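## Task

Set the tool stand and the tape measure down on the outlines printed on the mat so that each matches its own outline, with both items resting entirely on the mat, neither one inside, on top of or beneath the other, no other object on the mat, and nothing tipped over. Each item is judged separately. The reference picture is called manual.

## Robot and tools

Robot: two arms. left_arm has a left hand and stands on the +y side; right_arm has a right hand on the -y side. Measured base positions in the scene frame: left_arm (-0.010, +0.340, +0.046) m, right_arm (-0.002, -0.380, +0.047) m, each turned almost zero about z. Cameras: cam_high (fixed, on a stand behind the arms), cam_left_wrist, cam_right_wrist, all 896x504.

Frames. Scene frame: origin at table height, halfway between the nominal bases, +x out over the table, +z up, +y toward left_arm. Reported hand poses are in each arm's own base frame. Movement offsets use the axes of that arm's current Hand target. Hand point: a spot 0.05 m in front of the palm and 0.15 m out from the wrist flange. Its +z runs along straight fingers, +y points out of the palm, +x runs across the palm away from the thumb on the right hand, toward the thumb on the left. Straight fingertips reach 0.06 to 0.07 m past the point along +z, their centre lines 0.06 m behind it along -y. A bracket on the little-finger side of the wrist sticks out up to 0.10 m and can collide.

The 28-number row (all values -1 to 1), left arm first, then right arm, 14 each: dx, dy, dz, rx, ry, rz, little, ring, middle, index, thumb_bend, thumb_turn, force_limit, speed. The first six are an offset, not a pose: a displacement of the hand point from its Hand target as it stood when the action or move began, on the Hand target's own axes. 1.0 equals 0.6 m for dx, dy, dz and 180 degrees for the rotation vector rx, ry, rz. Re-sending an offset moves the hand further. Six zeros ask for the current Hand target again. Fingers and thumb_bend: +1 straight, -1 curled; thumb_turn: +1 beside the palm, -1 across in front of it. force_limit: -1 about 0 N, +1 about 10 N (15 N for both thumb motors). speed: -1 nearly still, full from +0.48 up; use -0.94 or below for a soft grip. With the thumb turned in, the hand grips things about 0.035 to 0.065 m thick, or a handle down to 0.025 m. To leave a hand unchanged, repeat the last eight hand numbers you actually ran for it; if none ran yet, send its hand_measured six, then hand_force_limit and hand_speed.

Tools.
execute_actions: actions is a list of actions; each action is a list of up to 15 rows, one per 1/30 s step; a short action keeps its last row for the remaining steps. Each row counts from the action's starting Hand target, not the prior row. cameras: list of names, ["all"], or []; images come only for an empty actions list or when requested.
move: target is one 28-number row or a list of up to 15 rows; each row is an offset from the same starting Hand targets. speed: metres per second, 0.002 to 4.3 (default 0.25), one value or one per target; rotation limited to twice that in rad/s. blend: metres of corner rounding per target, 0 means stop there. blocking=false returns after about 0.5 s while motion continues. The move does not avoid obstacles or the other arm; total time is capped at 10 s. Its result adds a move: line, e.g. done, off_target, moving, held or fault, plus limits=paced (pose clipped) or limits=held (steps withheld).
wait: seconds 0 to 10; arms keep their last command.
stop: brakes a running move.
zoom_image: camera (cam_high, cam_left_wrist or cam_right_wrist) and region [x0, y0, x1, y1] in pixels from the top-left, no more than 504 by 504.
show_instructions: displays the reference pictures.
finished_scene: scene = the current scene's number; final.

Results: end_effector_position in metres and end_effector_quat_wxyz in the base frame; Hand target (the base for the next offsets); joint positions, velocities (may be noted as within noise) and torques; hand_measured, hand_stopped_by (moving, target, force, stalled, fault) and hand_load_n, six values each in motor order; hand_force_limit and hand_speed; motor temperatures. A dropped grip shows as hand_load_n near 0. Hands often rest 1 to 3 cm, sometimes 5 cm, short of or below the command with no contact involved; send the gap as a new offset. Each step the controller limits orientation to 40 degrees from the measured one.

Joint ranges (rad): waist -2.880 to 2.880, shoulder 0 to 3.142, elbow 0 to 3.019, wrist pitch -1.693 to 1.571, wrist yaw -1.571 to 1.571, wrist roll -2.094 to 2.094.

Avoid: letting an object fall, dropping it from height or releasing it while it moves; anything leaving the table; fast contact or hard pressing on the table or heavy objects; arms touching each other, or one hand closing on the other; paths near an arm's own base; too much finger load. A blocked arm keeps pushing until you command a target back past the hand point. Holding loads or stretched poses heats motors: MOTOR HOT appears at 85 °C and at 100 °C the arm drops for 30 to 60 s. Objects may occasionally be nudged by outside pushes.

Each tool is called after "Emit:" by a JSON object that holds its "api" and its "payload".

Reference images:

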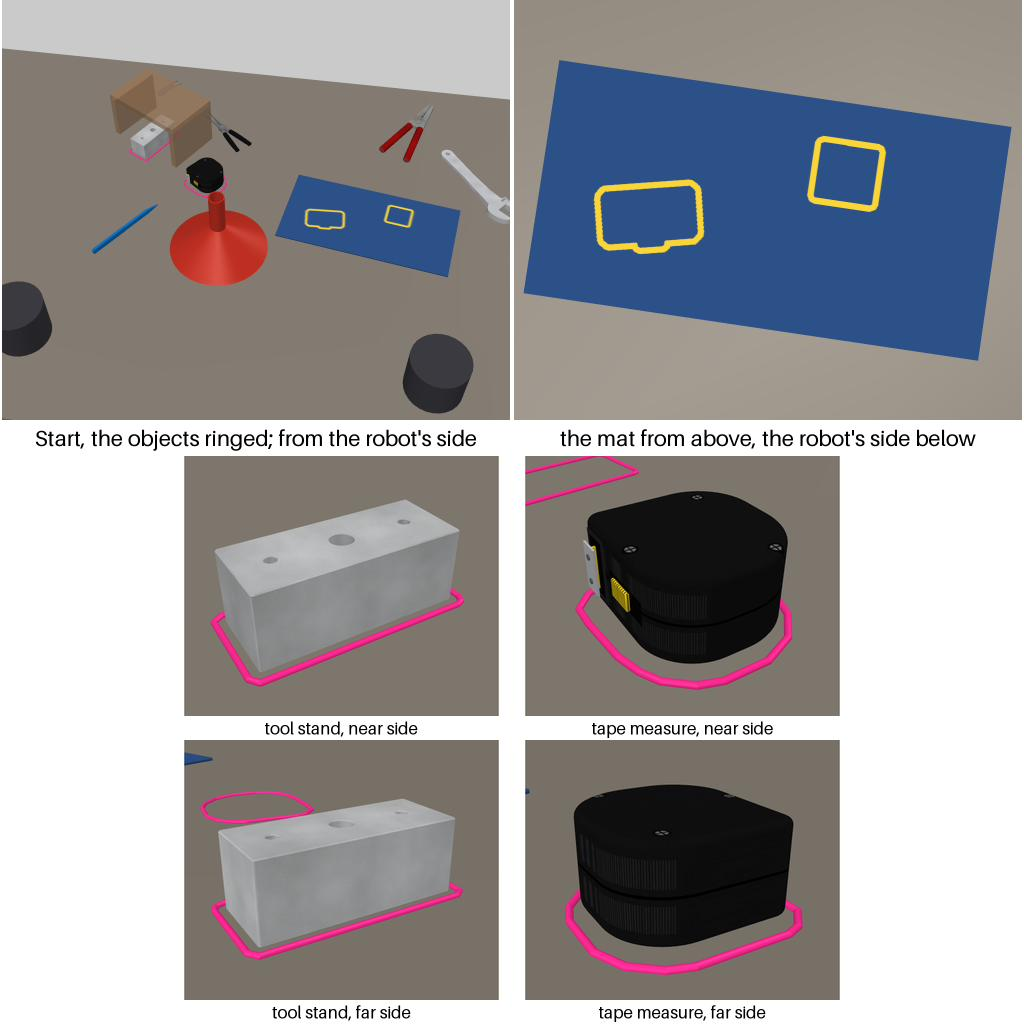

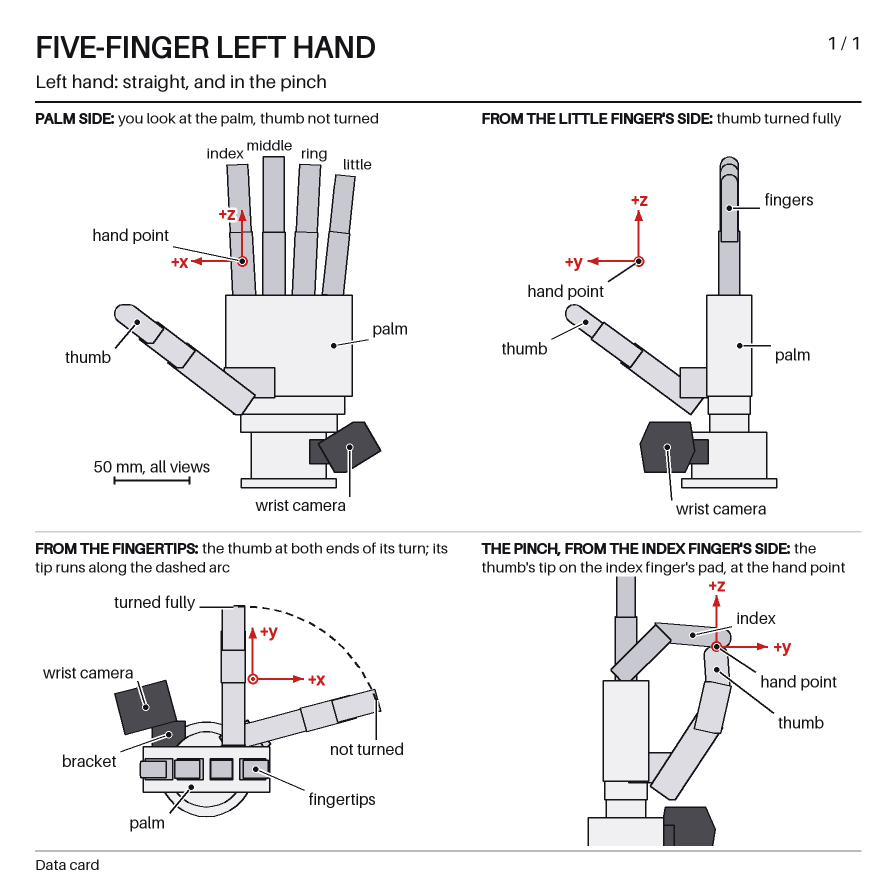

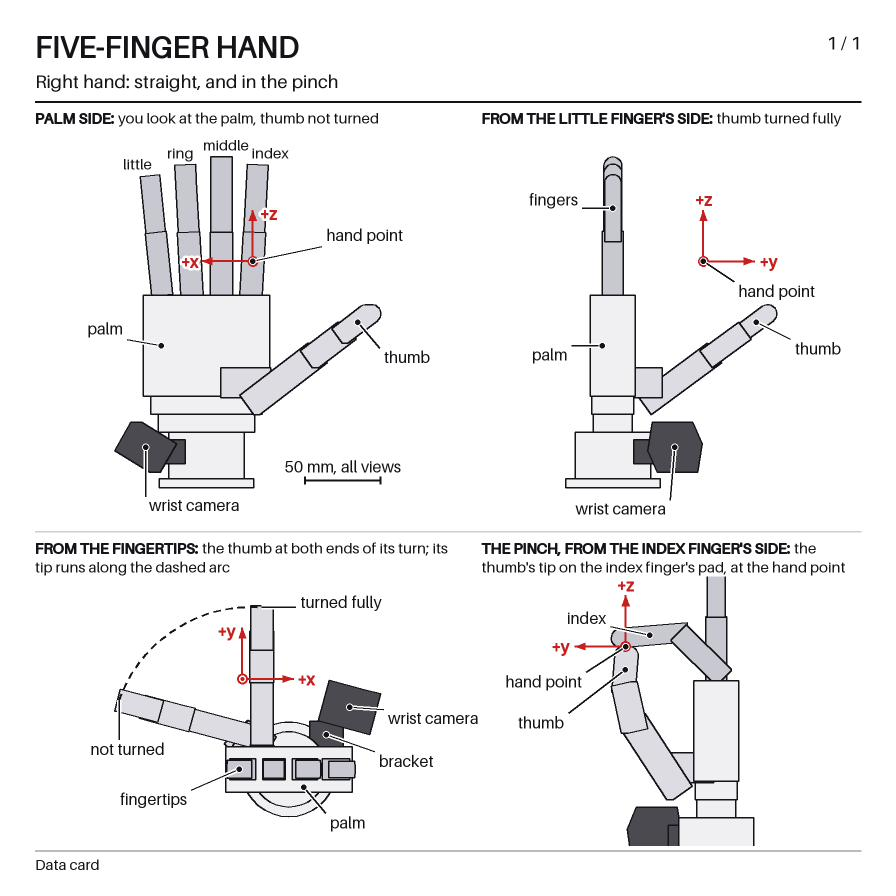

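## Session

Emit:
{"api": "execute_actions", "payload": {"actions": []}}

Scene clock: 0.00 s.
left_arm: end_effector_position=(+0.0890, -0.4613, +0.2841) hand_measured=(+1.000, +1.000, +1.000, +1.000, +1.000, +1.000) hand_load_n=(+0.0, +0.0, +0.0, +0.0, +0.0, +0.0) hand_stopped_by=(target, target, target, target, target, target) hand_force_limit=0.00 hand_speed=-0.80 end_effector_quat_wxyz=(+0.255, -0.077, +0.942, -0.202) | right_arm: end_effector_position=(+0.3822, +0.0699, +0.2700) hand_measured=(+1.000, +1.000, +1.000, +1.000, +1.000, +1.000) hand_load_n=(+0.0, +0.0, +0.0, +0.0, +0.0, +0.0) hand_stopped_by=(target, target, target, target, target, target) hand_force_limit=0.00 hand_speed=-0.80 end_effector_quat_wxyz=(-0.483, +0.687, +0.049, +0.541)
Joint positions: left_arm=[-1.528 1.416 1.49 -1.213 -0.52 -0.004] | right_arm=[-0.223 0.768 0.425 0.442 -1.022 -0.829]
Joint velocities: within noise
Joint torques (N m): no reading
Motor temperatures (°C): left_arm=[36 34 31 31 28 30] | right_arm=[30 36 35 31 31 30]
Heat: left arm: hottest waist 36 °C; right arm: hottest shoulder 36 °C.
Hand target: left_arm +0.0894, -0.4681, +0.2997; +0.254, -0.082, +0.938, -0.220 | right_arm +0.3860, +0.0691, +0.2828; -0.480, +0.682, +0.056, +0.549

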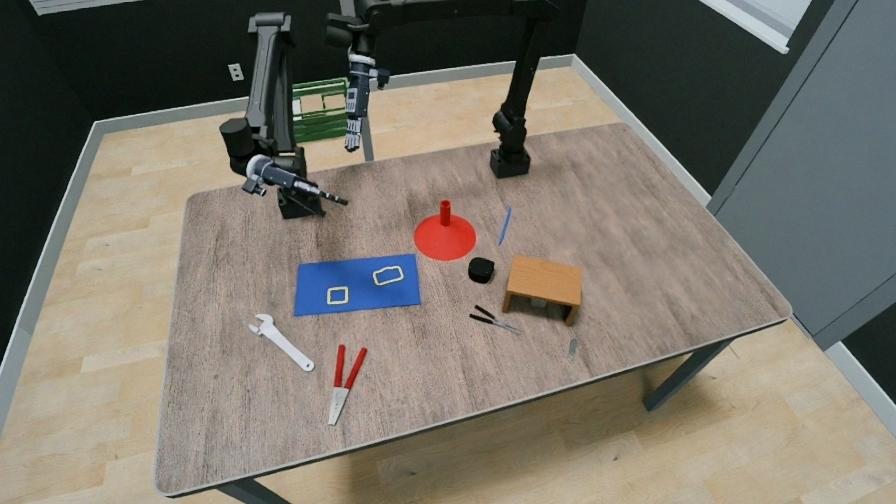

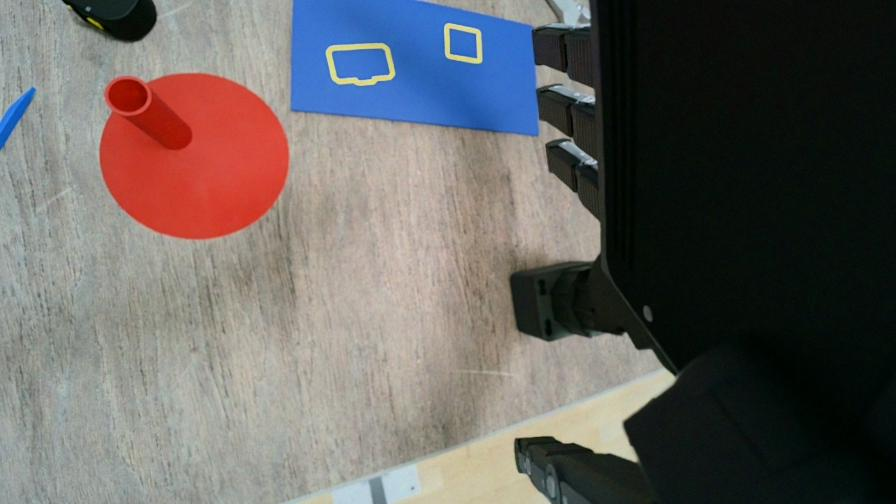

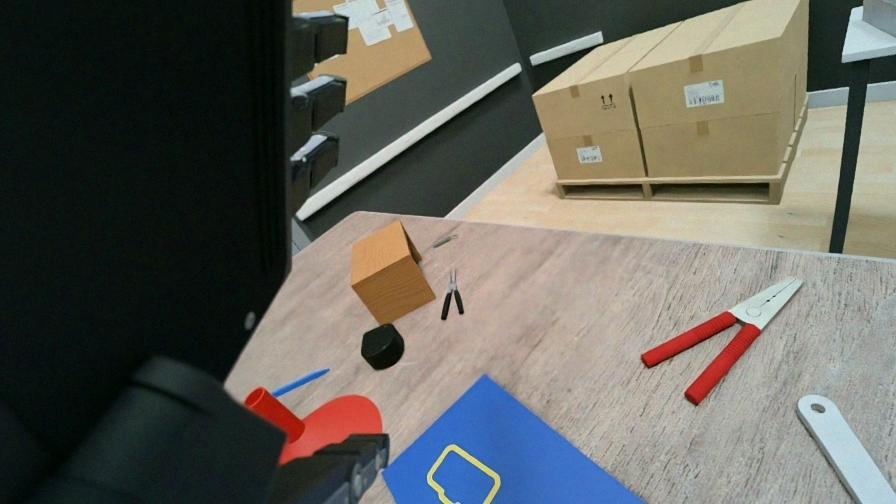

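Emit:
{"api": "zoom_image", "payload": {"camera": "cam_high", "region": [285, 240, 435, 324]}}

Emit:
{"api": "zoom_image", "payload": {"camera": "cam_high", "region": [440, 235, 600, 345]}}

Emit:
{"api": "zoom_image", "payload": {"camera": "cam_left_wrist", "region": [280, 0, 540, 146]}}

Emit:
{"api": "zoom_image", "payload": {"camera": "cam_right_wrist", "region": [320, 200, 520, 400]}}

Scaled by 3.360 from the camera's 896x504 image, which has a finer 1280x720 frame.

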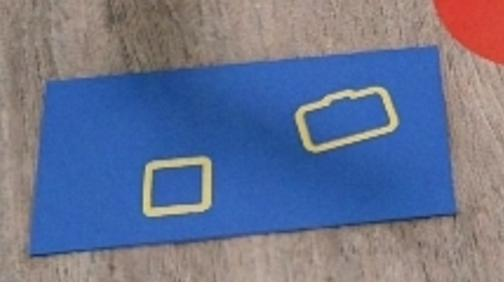

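Scaled by 3.150 from the camera's 896x504 image, which has a finer 1280x720 frame.

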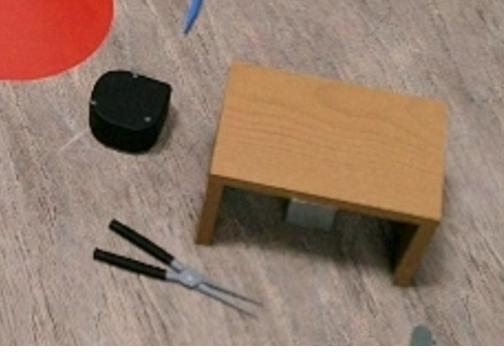

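Scaled by 1.938 from the camera's 896x504 image, which has a finer 1280x720 frame.

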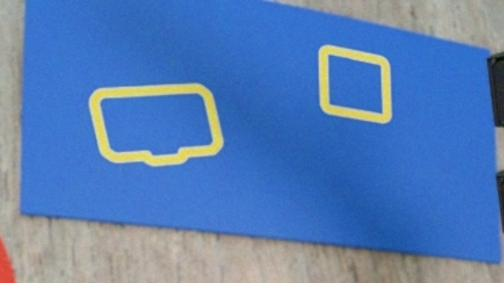

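Scaled by 2.520 from the camera's 896x504 image, which has a finer 1280x720 frame.

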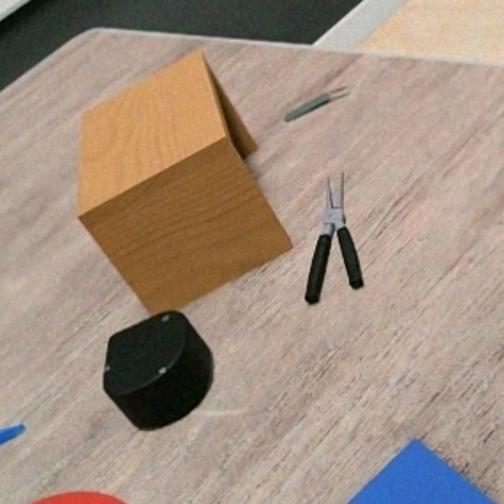

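Emit:
{"api": "move", "payload": {"target": [-0.2833,0.508,-0.0078,-0.0227,-0.1436,-0.3888,1,1,1,1,1,1,0.0,-0.8,0,0,0,0,0,0,1,1,1,1,1,1,0.0,-0.8], "speed": 0.3, "cameras": ["cam_high","cam_left_wrist"]}}

Emit:
{"api": "show_instructions", "payload": {}}

Scene clock: 50.20 s.
left_arm: end_effector_position=(+0.2157, -0.1505, +0.2391) hand_measured=(+1.000, +1.000, +1.000, +1.000, +1.000, +1.000) hand_load_n=(+0.0, +0.0, +0.0, +0.0, -0.5, +0.0) hand_stopped_by=(target, target, target, target, target, target) hand_force_limit=0.00 hand_speed=-0.80 end_effector_quat_wxyz=(-0.269, +0.652, -0.657, +0.265) | right_arm: end_effector_position=(+0.3822, +0.0699, +0.2700) hand_measured=(+1.000, +1.000, +1.000, +1.000, +1.000, +1.000) hand_load_n=(+0.0, +0.0, +0.0, +0.0, +0.0, +0.0) hand_stopped_by=(target, target, target, target, target, target) hand_force_limit=0.00 hand_speed=-0.80 end_effector_quat_wxyz=(-0.483, +0.687, +0.049, +0.541)
Joint positions: left_arm=[-0.774 0.627 0.82 -1.154 -0.513 -0.601] | right_arm=[-0.223 0.768 0.425 0.442 -1.022 -0.829]
Joint torques (N m): left_arm=[-0.03 -0.44 10 2.17 -0.26 0.26] | right_arm=[0.5 -0.85 11.69 1.44 0.06 -0.09]
Motor temperatures (°C): left_arm=[36 34 35 31 28 30] | right_arm=[30 36 42 31 31 30]
Heat: left arm: hottest waist 36 °C; right arm: hottest elbow 42 °C.
Hand target: left_arm +0.2198, -0.1500, +0.2397; -0.271, +0.653, -0.653, +0.271 | right_arm +0.3860, +0.0691, +0.2828; -0.480, +0.682, +0.056, +0.549
Off the commanded pose: left_arm 0.004 m, 1 deg | right_arm 0.013 m, 1 deg.
move: off_target (right_arm)
Images, in order (width x height): cam_high 896x504, cam_left_wrist 896x504.

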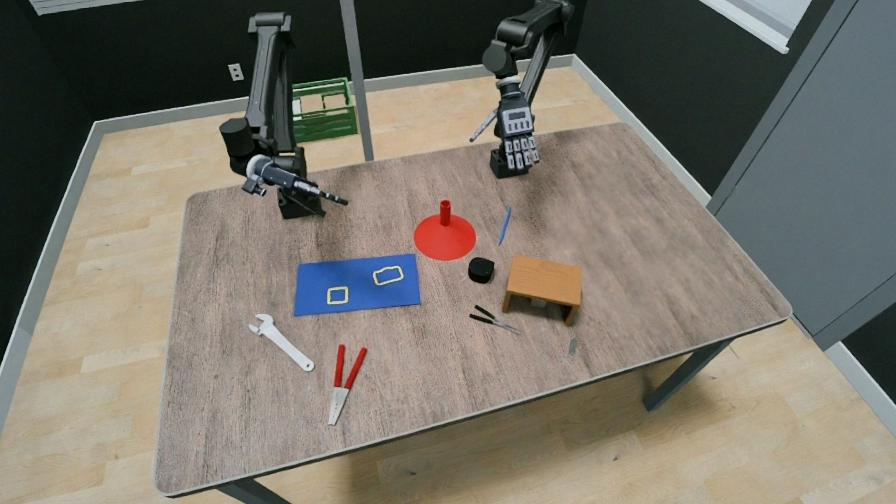

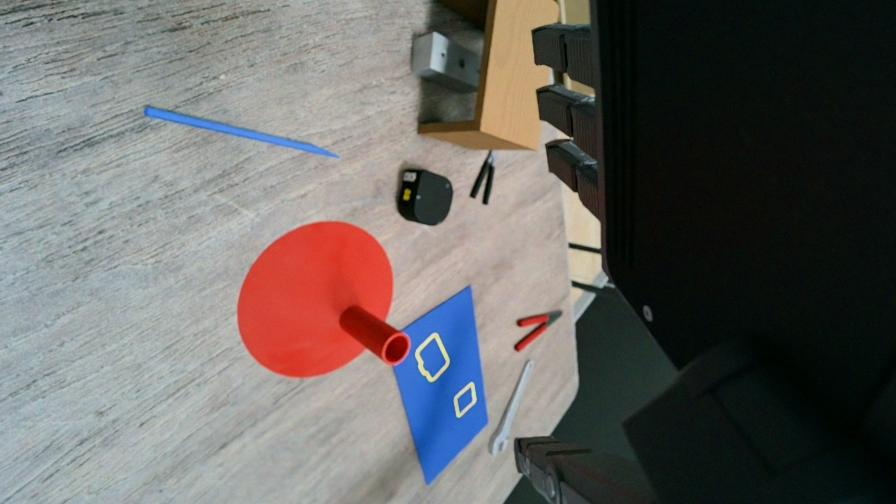

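Reference images for this scene: manual, FIVE-FINGER LEFT HAND page 1, FIVE-FINGER HAND page 1.

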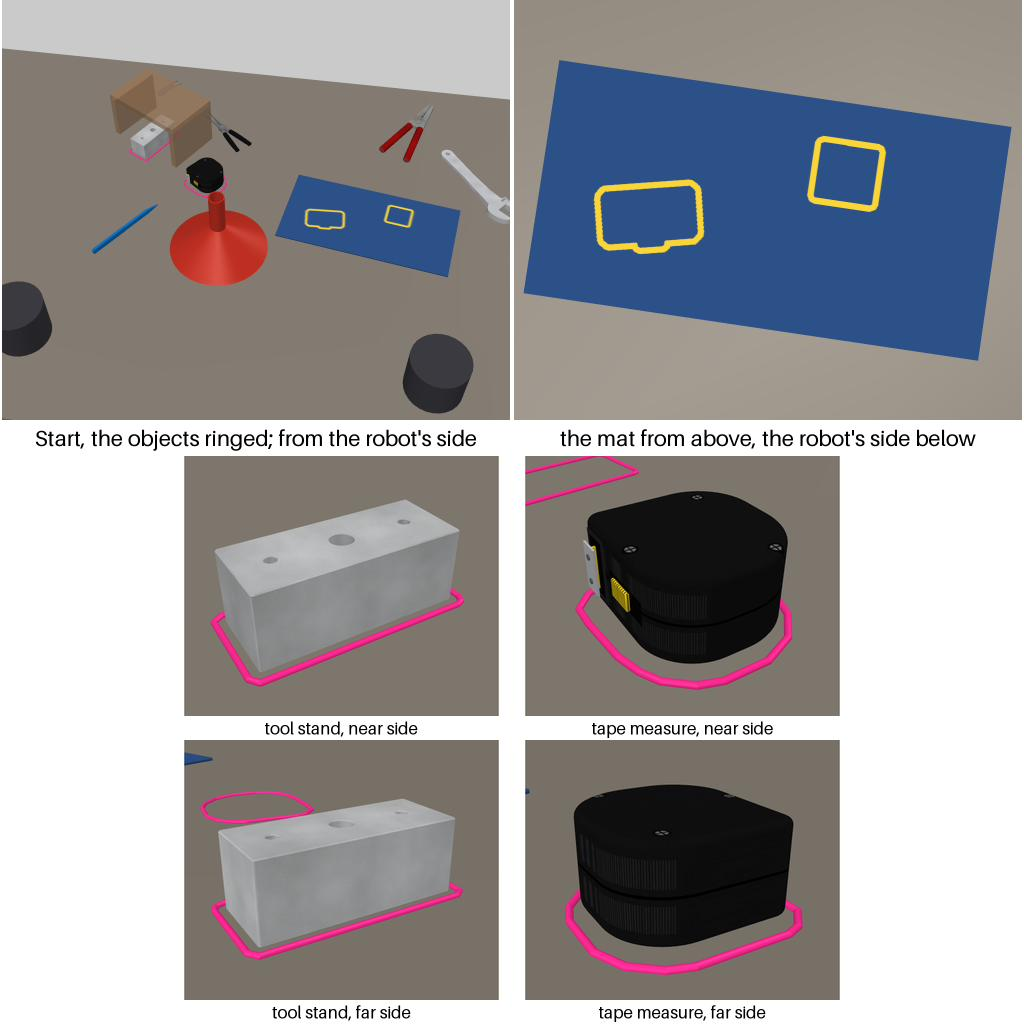

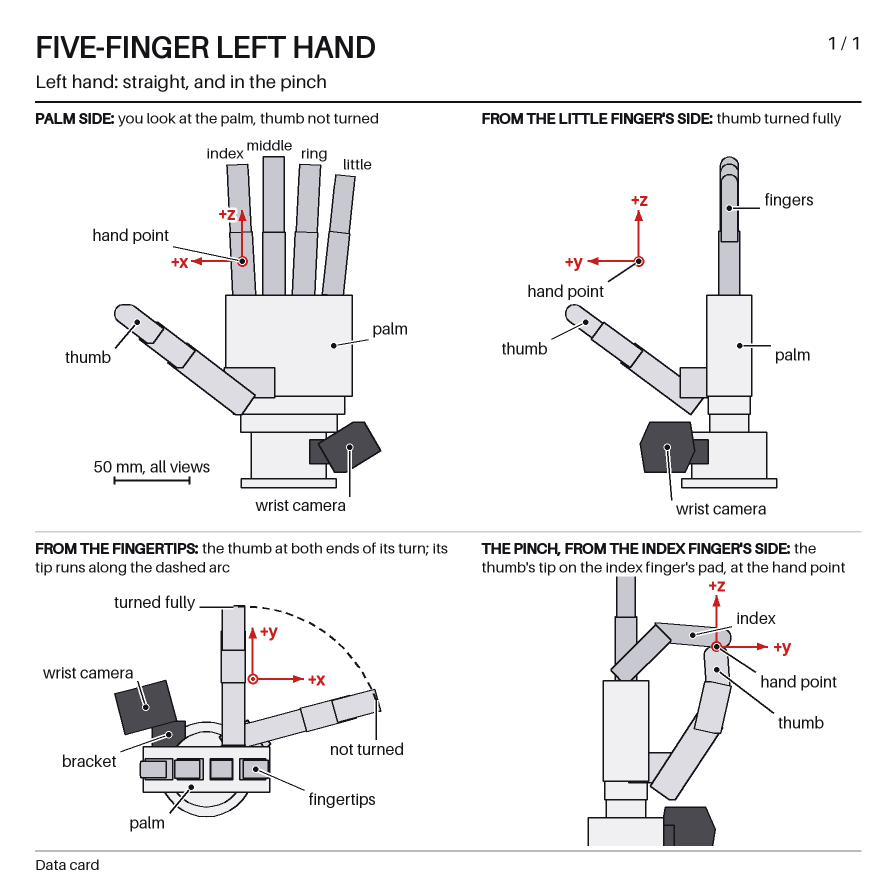

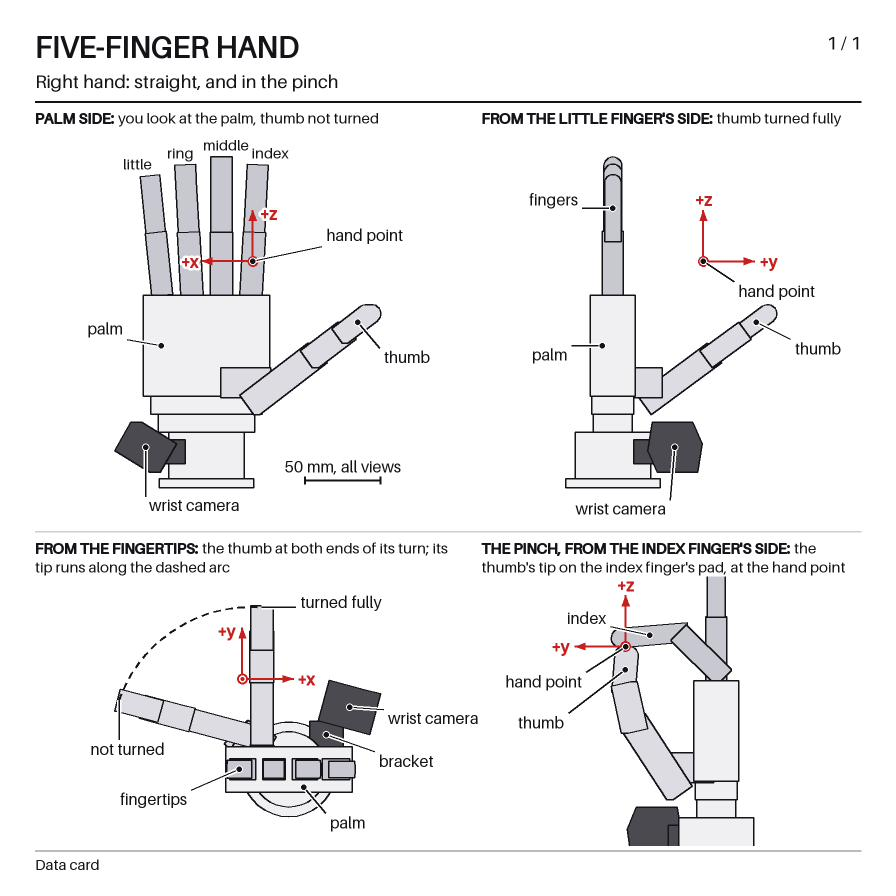

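Emit:
{"api": "zoom_image", "payload": {"camera": "cam_left_wrist", "region": [370, 140, 490, 240]}}

Emit:
{"api": "zoom_image", "payload": {"camera": "cam_left_wrist", "region": [380, 0, 580, 160]}}

Emit:
{"api": "zoom_image", "payload": {"camera": "cam_left_wrist", "region": [380, 280, 520, 500]}}

Scaled by 4.200 from the camera's 896x504 image, which has a finer 1280x720 frame.

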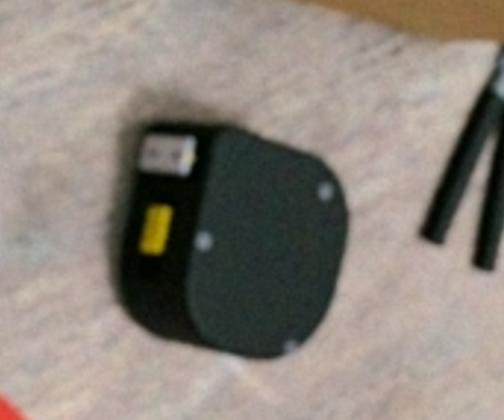

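Scaled by 2.520 from the camera's 896x504 image, which has a finer 1280x720 frame.

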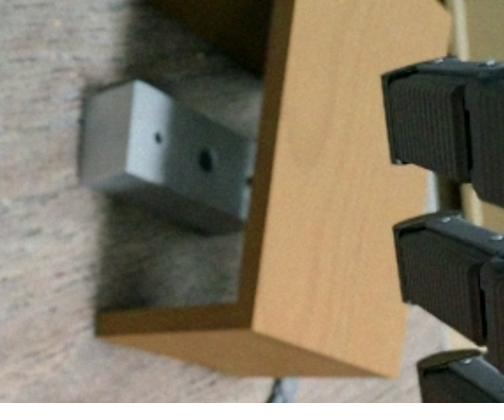

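Scaled by 2.291 from the camera's 896x504 image, which has a finer 1280x720 frame.

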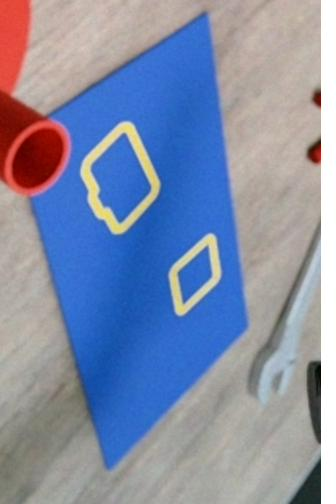

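Emit:
{"api": "zoom_image", "payload": {"camera": "cam_high", "region": [460, 250, 504, 290]}}

Emit:
{"api": "zoom_image", "payload": {"camera": "cam_left_wrist", "region": [385, 155, 469, 235]}}

Scaled by 11.455 from the camera's 896x504 image, which has a finer 1280x720 frame.

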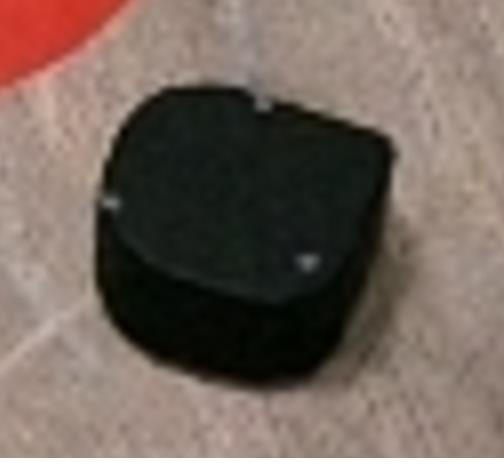

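Scaled by 6.000 from the camera's 896x504 image, which has a finer 1280x720 frame.

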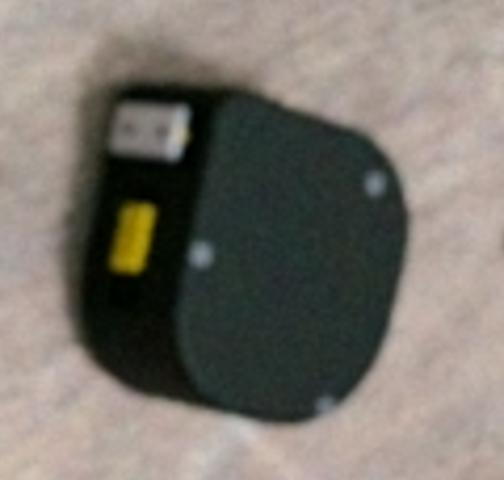

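Emit:
{"api": "move", "payload": {"target": [0.0333,0.1945,0.1709,0.25,0,0,1,1,1,1,1,1,0.0,-0.8,0,0,0,0,0,0,1,1,1,1,1,1,0.0,-0.8], "speed": 0.2, "cameras": ["cam_high","cam_left_wrist"]}}

Scene clock: 90.53 s.
left_arm: end_effector_position=(+0.2098, -0.1696, +0.0865) hand_measured=(+1.000, +1.000, +1.000, +1.000, +1.000, +1.000) hand_load_n=(+0.0, +0.0, +0.0, +0.0, +0.0, +0.0) hand_stopped_by=(target, target, target, target, target, target) hand_force_limit=0.00 hand_speed=-0.80 end_effector_quat_wxyz=(+0.504, -0.524, +0.495, -0.477) | right_arm: end_effector_position=(+0.3822, +0.0699, +0.2700) hand_measured=(+1.000, +1.000, +1.000, +1.000, +1.000, +1.000) hand_load_n=(+0.0, +0.0, +0.5, -0.5, +0.0, +0.0) hand_stopped_by=(target, target, target, target, target, target) hand_force_limit=0.00 hand_speed=-0.80 end_effector_quat_wxyz=(-0.483, +0.687, +0.049, +0.541)
Joint positions: left_arm=[-1.457 0.777 0.066 0.121 -1.502 -0.59] | right_arm=[-0.223 0.768 0.425 0.442 -1.022 -0.829]
Joint torques (N m): left_arm=[-1.61 1.26 7.68 2.18 -0.41 0.25] | right_arm=[0.03 -0.91 11.6 1.57 0.05 -0.06]
Heat: left arm: hottest waist 36 °C; right arm: hottest elbow 43 °C.
Hand target: left_arm +0.2101, -0.1700, +0.0845; +0.501, -0.500, +0.499, -0.500 | right_arm +0.3860, +0.0691, +0.2828; -0.480, +0.682, +0.056, +0.549
Off the commanded pose: left_arm 0.002 m, 4 deg | right_arm 0.013 m, 1 deg.
move: off_target (left_arm, right_arm)
Images, in order (width x height): cam_high 896x504, cam_left_wrist 896x504.

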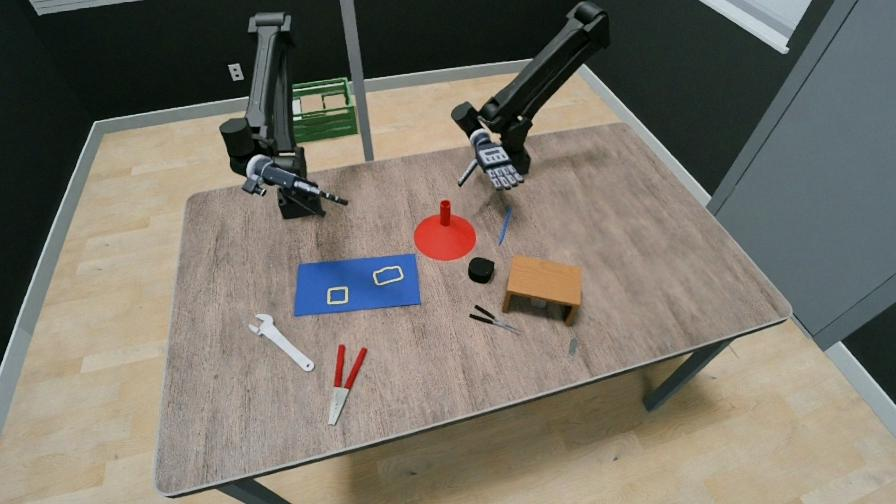

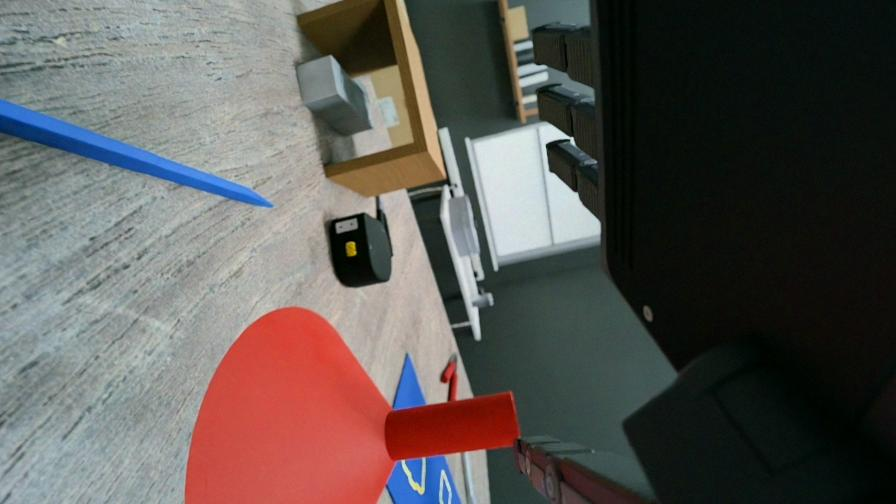

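Emit:
{"api": "zoom_image", "payload": {"camera": "cam_left_wrist", "region": [310, 195, 410, 300]}}

Emit:
{"api": "zoom_image", "payload": {"camera": "cam_left_wrist", "region": [280, 0, 450, 200]}}

Scaled by 4.800 from the camera's 896x504 image, which has a finer 1280x720 frame.

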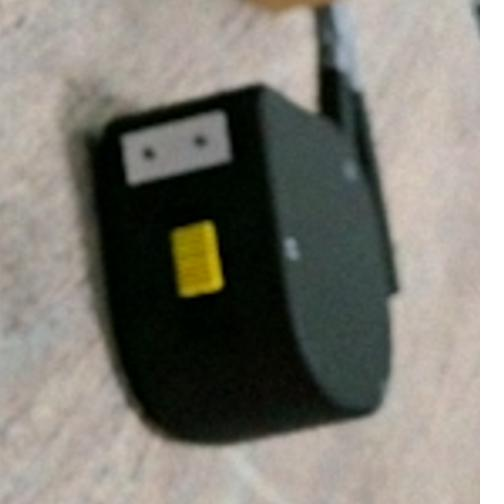

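Scaled by 2.520 from the camera's 896x504 image, which has a finer 1280x720 frame.

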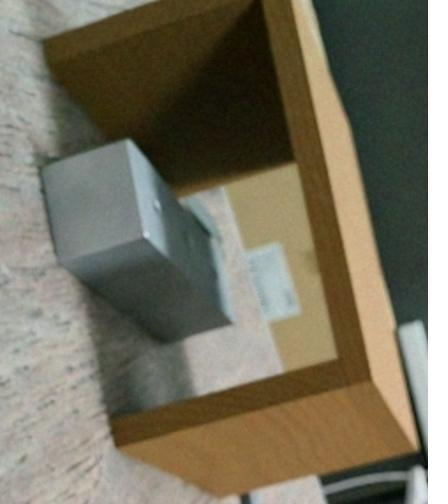

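Emit:
{"api": "move", "payload": {"target": [0,-0.2,-0.0833,0,0,0,1,1,1,1,1,1,0.0,-0.8,-0.5388,-0.1642,0.472,-0.1977,-0.2174,0.238,-1,-1,0.5,0.5,1,-1,0.1,-0.4], "speed": 0.2, "cameras": ["cam_high","cam_right_wrist"]}}

Scene clock: 187.03 s.
left_arm: end_effector_position=(+0.1716, -0.1700, +0.1746) hand_measured=(+1.000, +1.000, +1.000, +1.000, +1.000, +1.000) hand_load_n=(+0.0, +0.0, +0.0, -0.5, +0.0, +0.0) hand_stopped_by=(target, target, target, target, target, target) hand_force_limit=0.00 hand_speed=-0.80 end_effector_quat_wxyz=(+0.474, -0.451, +0.545, -0.524) | right_arm: end_effector_position=(+0.3921, +0.4535, +0.0878) hand_measured=(-1.000, -1.000, +0.500, +0.500, +1.000, -1.000) hand_load_n=(+0.0, +0.0, +0.0, +0.0, +0.0, +0.0) hand_stopped_by=(target, target, target, target, target, target) hand_force_limit=0.10 hand_speed=-0.40 end_effector_quat_wxyz=(-0.365, +0.905, -0.204, +0.083)
Joint positions: left_arm=[-1.71 0.185 0.156 -0.235 -1.566 -0.221] | right_arm=[0.755 1.686 1.212 -0.365 -0.254 -0.273]
Joint torques (N m): left_arm=[-2.37 2.9 15.95 0.7 -0.31 0.21] | right_arm=[1.55 -12.63 13.04 0.92 -0.26 0.02]
Heat: left arm: hottest waist 36 °C; right arm: hottest elbow 45 °C.
Hand target: left_arm +0.1599, -0.1700, +0.2046; +0.500, -0.500, +0.499, -0.501 | right_arm +0.3966, +0.4702, +0.0999; -0.374, +0.902, -0.199, +0.083
Off the commanded pose: left_arm 0.032 m, 9 deg | right_arm 0.021 m, 1 deg.
joint sent to its limit (left arm) — joint 5 (wrist yaw), lower limit. The joint targets are off in position and orientation.
move: off_target (left_arm, right_arm)
Images, in order (width x height): cam_high 896x504, cam_right_wrist 896x504.

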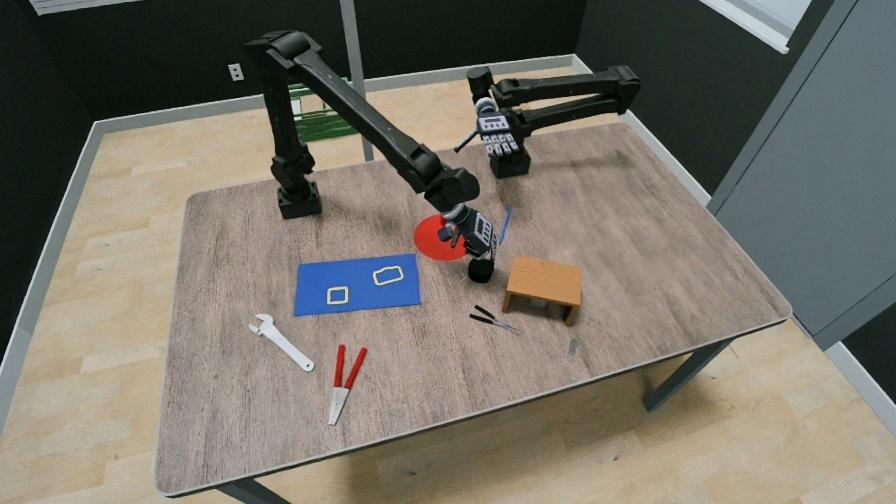

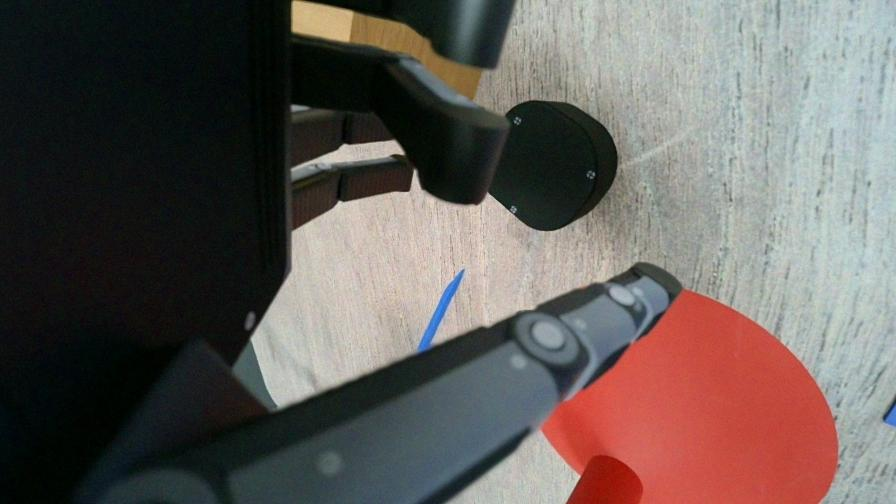

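Emit:
{"api": "move", "payload": {"target": [0,0,0,0,0,0,1,1,1,1,1,1,0.0,-0.8,-0.0024,0.0618,0.0915,0,0,0,-1,-1,0.5,0.5,1,-1,0.1,-0.4], "speed": 0.12, "cameras": ["cam_high","cam_right_wrist"]}}

Emit:
{"api": "zoom_image", "payload": {"camera": "cam_high", "region": [440, 215, 540, 300]}}

Scene clock: 191.83 s.
left_arm: end_effector_position=(+0.1699, -0.1695, +0.1767) hand_measured=(+1.000, +1.000, +1.000, +1.000, +1.000, +1.000) hand_load_n=(-0.5, +0.0, +0.0, +0.0, +0.0, +0.0) hand_stopped_by=(target, target, target, target, target, target) hand_force_limit=0.00 hand_speed=-0.80 end_effector_quat_wxyz=(+0.471, -0.448, +0.548, -0.527) | right_arm: end_effector_position=(+0.4034, +0.4717, +0.0368) hand_measured=(-1.000, -1.000, +0.500, +0.500, +1.000, -1.000) hand_load_n=(+0.0, +0.0, +0.0, +0.0, +0.0, +0.0) hand_stopped_by=(target, target, target, target, target, target) hand_force_limit=0.10 hand_speed=-0.40 end_effector_quat_wxyz=(-0.369, +0.903, -0.203, +0.083)
Joint positions: left_arm=[-1.722 0.161 0.156 -0.236 -1.566 -0.197] | right_arm=[0.764 1.799 1.212 -0.243 -0.252 -0.266]
Joint torques (N m): left_arm=[-2.49 2.73 15.51 0.96 -0.29 0.19] | right_arm=[1.67 -13.92 9.14 2.15 -0.05 0.03]
Heat: left arm: hottest waist 36 °C; right arm: hottest elbow 44 °C.
Hand target: left_arm +0.1599, -0.1700, +0.2045; +0.501, -0.500, +0.499, -0.500 | right_arm +0.4006, +0.4823, +0.0348; -0.374, +0.902, -0.199, +0.083
Off the commanded pose: left_arm 0.030 m, 9 deg | right_arm 0.011 m, 1 deg.
joint sent to its limit (left arm) — joint 5 (wrist yaw), lower limit. The joint targets are off in position and orientation.
move: off_target (left_arm, right_arm)
Images, in order (width x height): cam_high 896x504, cam_right_wrist 896x504.

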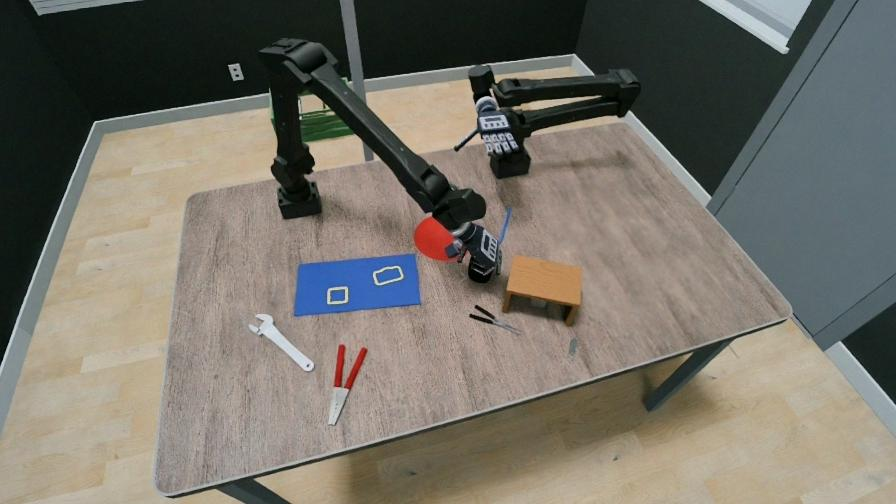

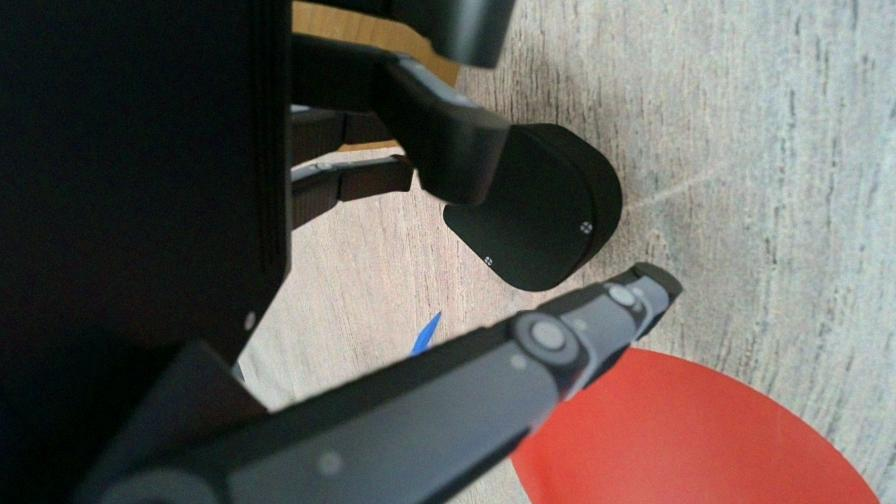

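Scaled by 5.040 from the camera's 896x504 image, which has a finer 1280x720 frame.

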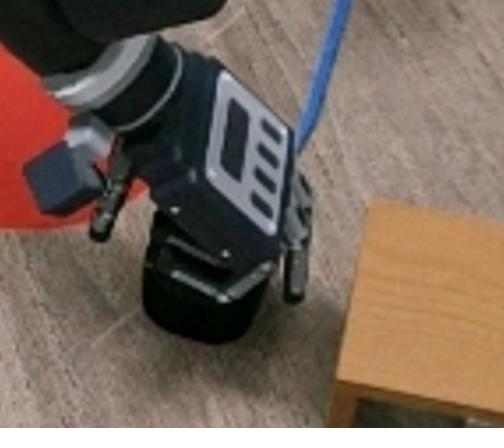

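Emit:
{"api": "zoom_image", "payload": {"camera": "cam_right_wrist", "region": [290, 0, 690, 300]}}

Scaled by 1.260 from the camera's 896x504 image, which has a finer 1280x720 frame.

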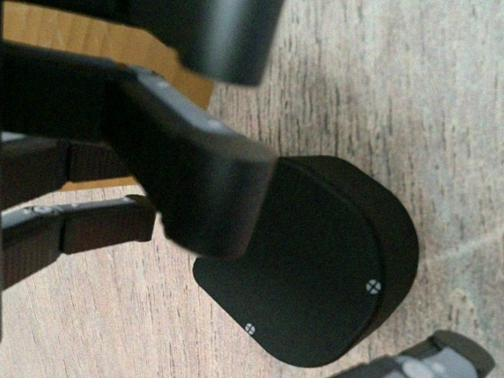

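Emit:
{"api": "move", "payload": {"target": [0,0,0,0,0,0,1,1,1,1,1,1,0.0,-0.8,-0.0202,0.0045,-0.0045,0,0.0432,0.0432,-1,-1,0.5,0.5,1,-1,0.1,-0.4], "speed": 0.1, "cameras": ["cam_right_wrist"]}}

Emit:
{"api": "zoom_image", "payload": {"camera": "cam_right_wrist", "region": [290, 0, 690, 300]}}

Scene clock: 217.43 s.
left_arm: end_effector_position=(+0.1695, -0.1693, +0.1773) hand_measured=(+1.000, +1.000, +1.000, +1.000, +1.000, +1.000) hand_load_n=(+0.0, +0.0, +0.0, +0.0, +0.0, -0.5) hand_stopped_by=(target, target, target, target, target, target) hand_force_limit=0.00 hand_speed=-0.80 end_effector_quat_wxyz=(+0.470, -0.446, +0.549, -0.527) | right_arm: end_effector_position=(+0.3930, +0.4757, +0.0297) hand_measured=(-1.000, -1.000, +0.500, +0.500, +1.000, -1.000) hand_load_n=(+0.0, +0.0, +0.0, +0.0, +0.0, +0.0) hand_stopped_by=(target, target, target, target, target, target) hand_force_limit=0.10 hand_speed=-0.40 end_effector_quat_wxyz=(-0.354, +0.882, -0.289, +0.117)
Joint positions: left_arm=[-1.726 0.155 0.156 -0.236 -1.566 -0.189] | right_arm=[0.814 1.78 1.161 -0.191 -0.084 -0.091]
Joint torques (N m): left_arm=[-2.32 2.73 15.39 1.06 -0.3 0.22] | right_arm=[1.85 -14.92 8.17 2.1 0.08 0]
Heat: left arm: hottest waist 36 °C; right arm: hottest elbow 42 °C.
Hand target: left_arm +0.1599, -0.1700, +0.2045; +0.501, -0.500, +0.499, -0.500 | right_arm +0.3882, +0.4839, +0.0349; -0.364, +0.879, -0.285, +0.118
Off the commanded pose: left_arm 0.029 m, 10 deg | right_arm 0.011 m, 1 deg.
joint sent to its limit (left arm) — joint 5 (wrist yaw), lower limit. The joint targets are off in position and orientation.
move: off_target (left_arm, right_arm)
Images, in order (width x height): cam_right_wrist 896x504.

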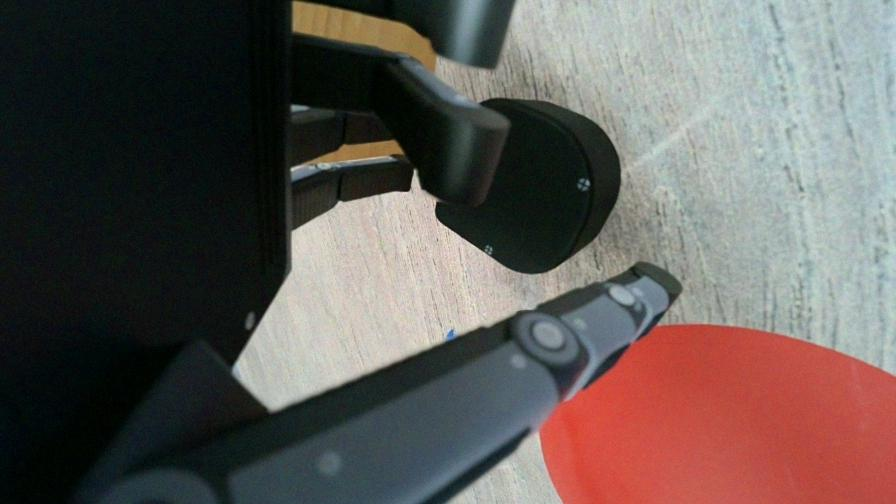

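Scaled by 1.260 from the camera's 896x504 image, which has a finer 1280x720 frame.

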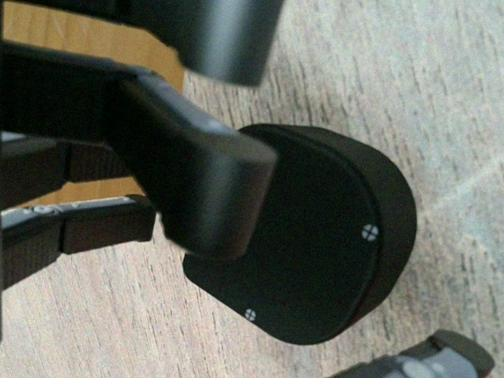

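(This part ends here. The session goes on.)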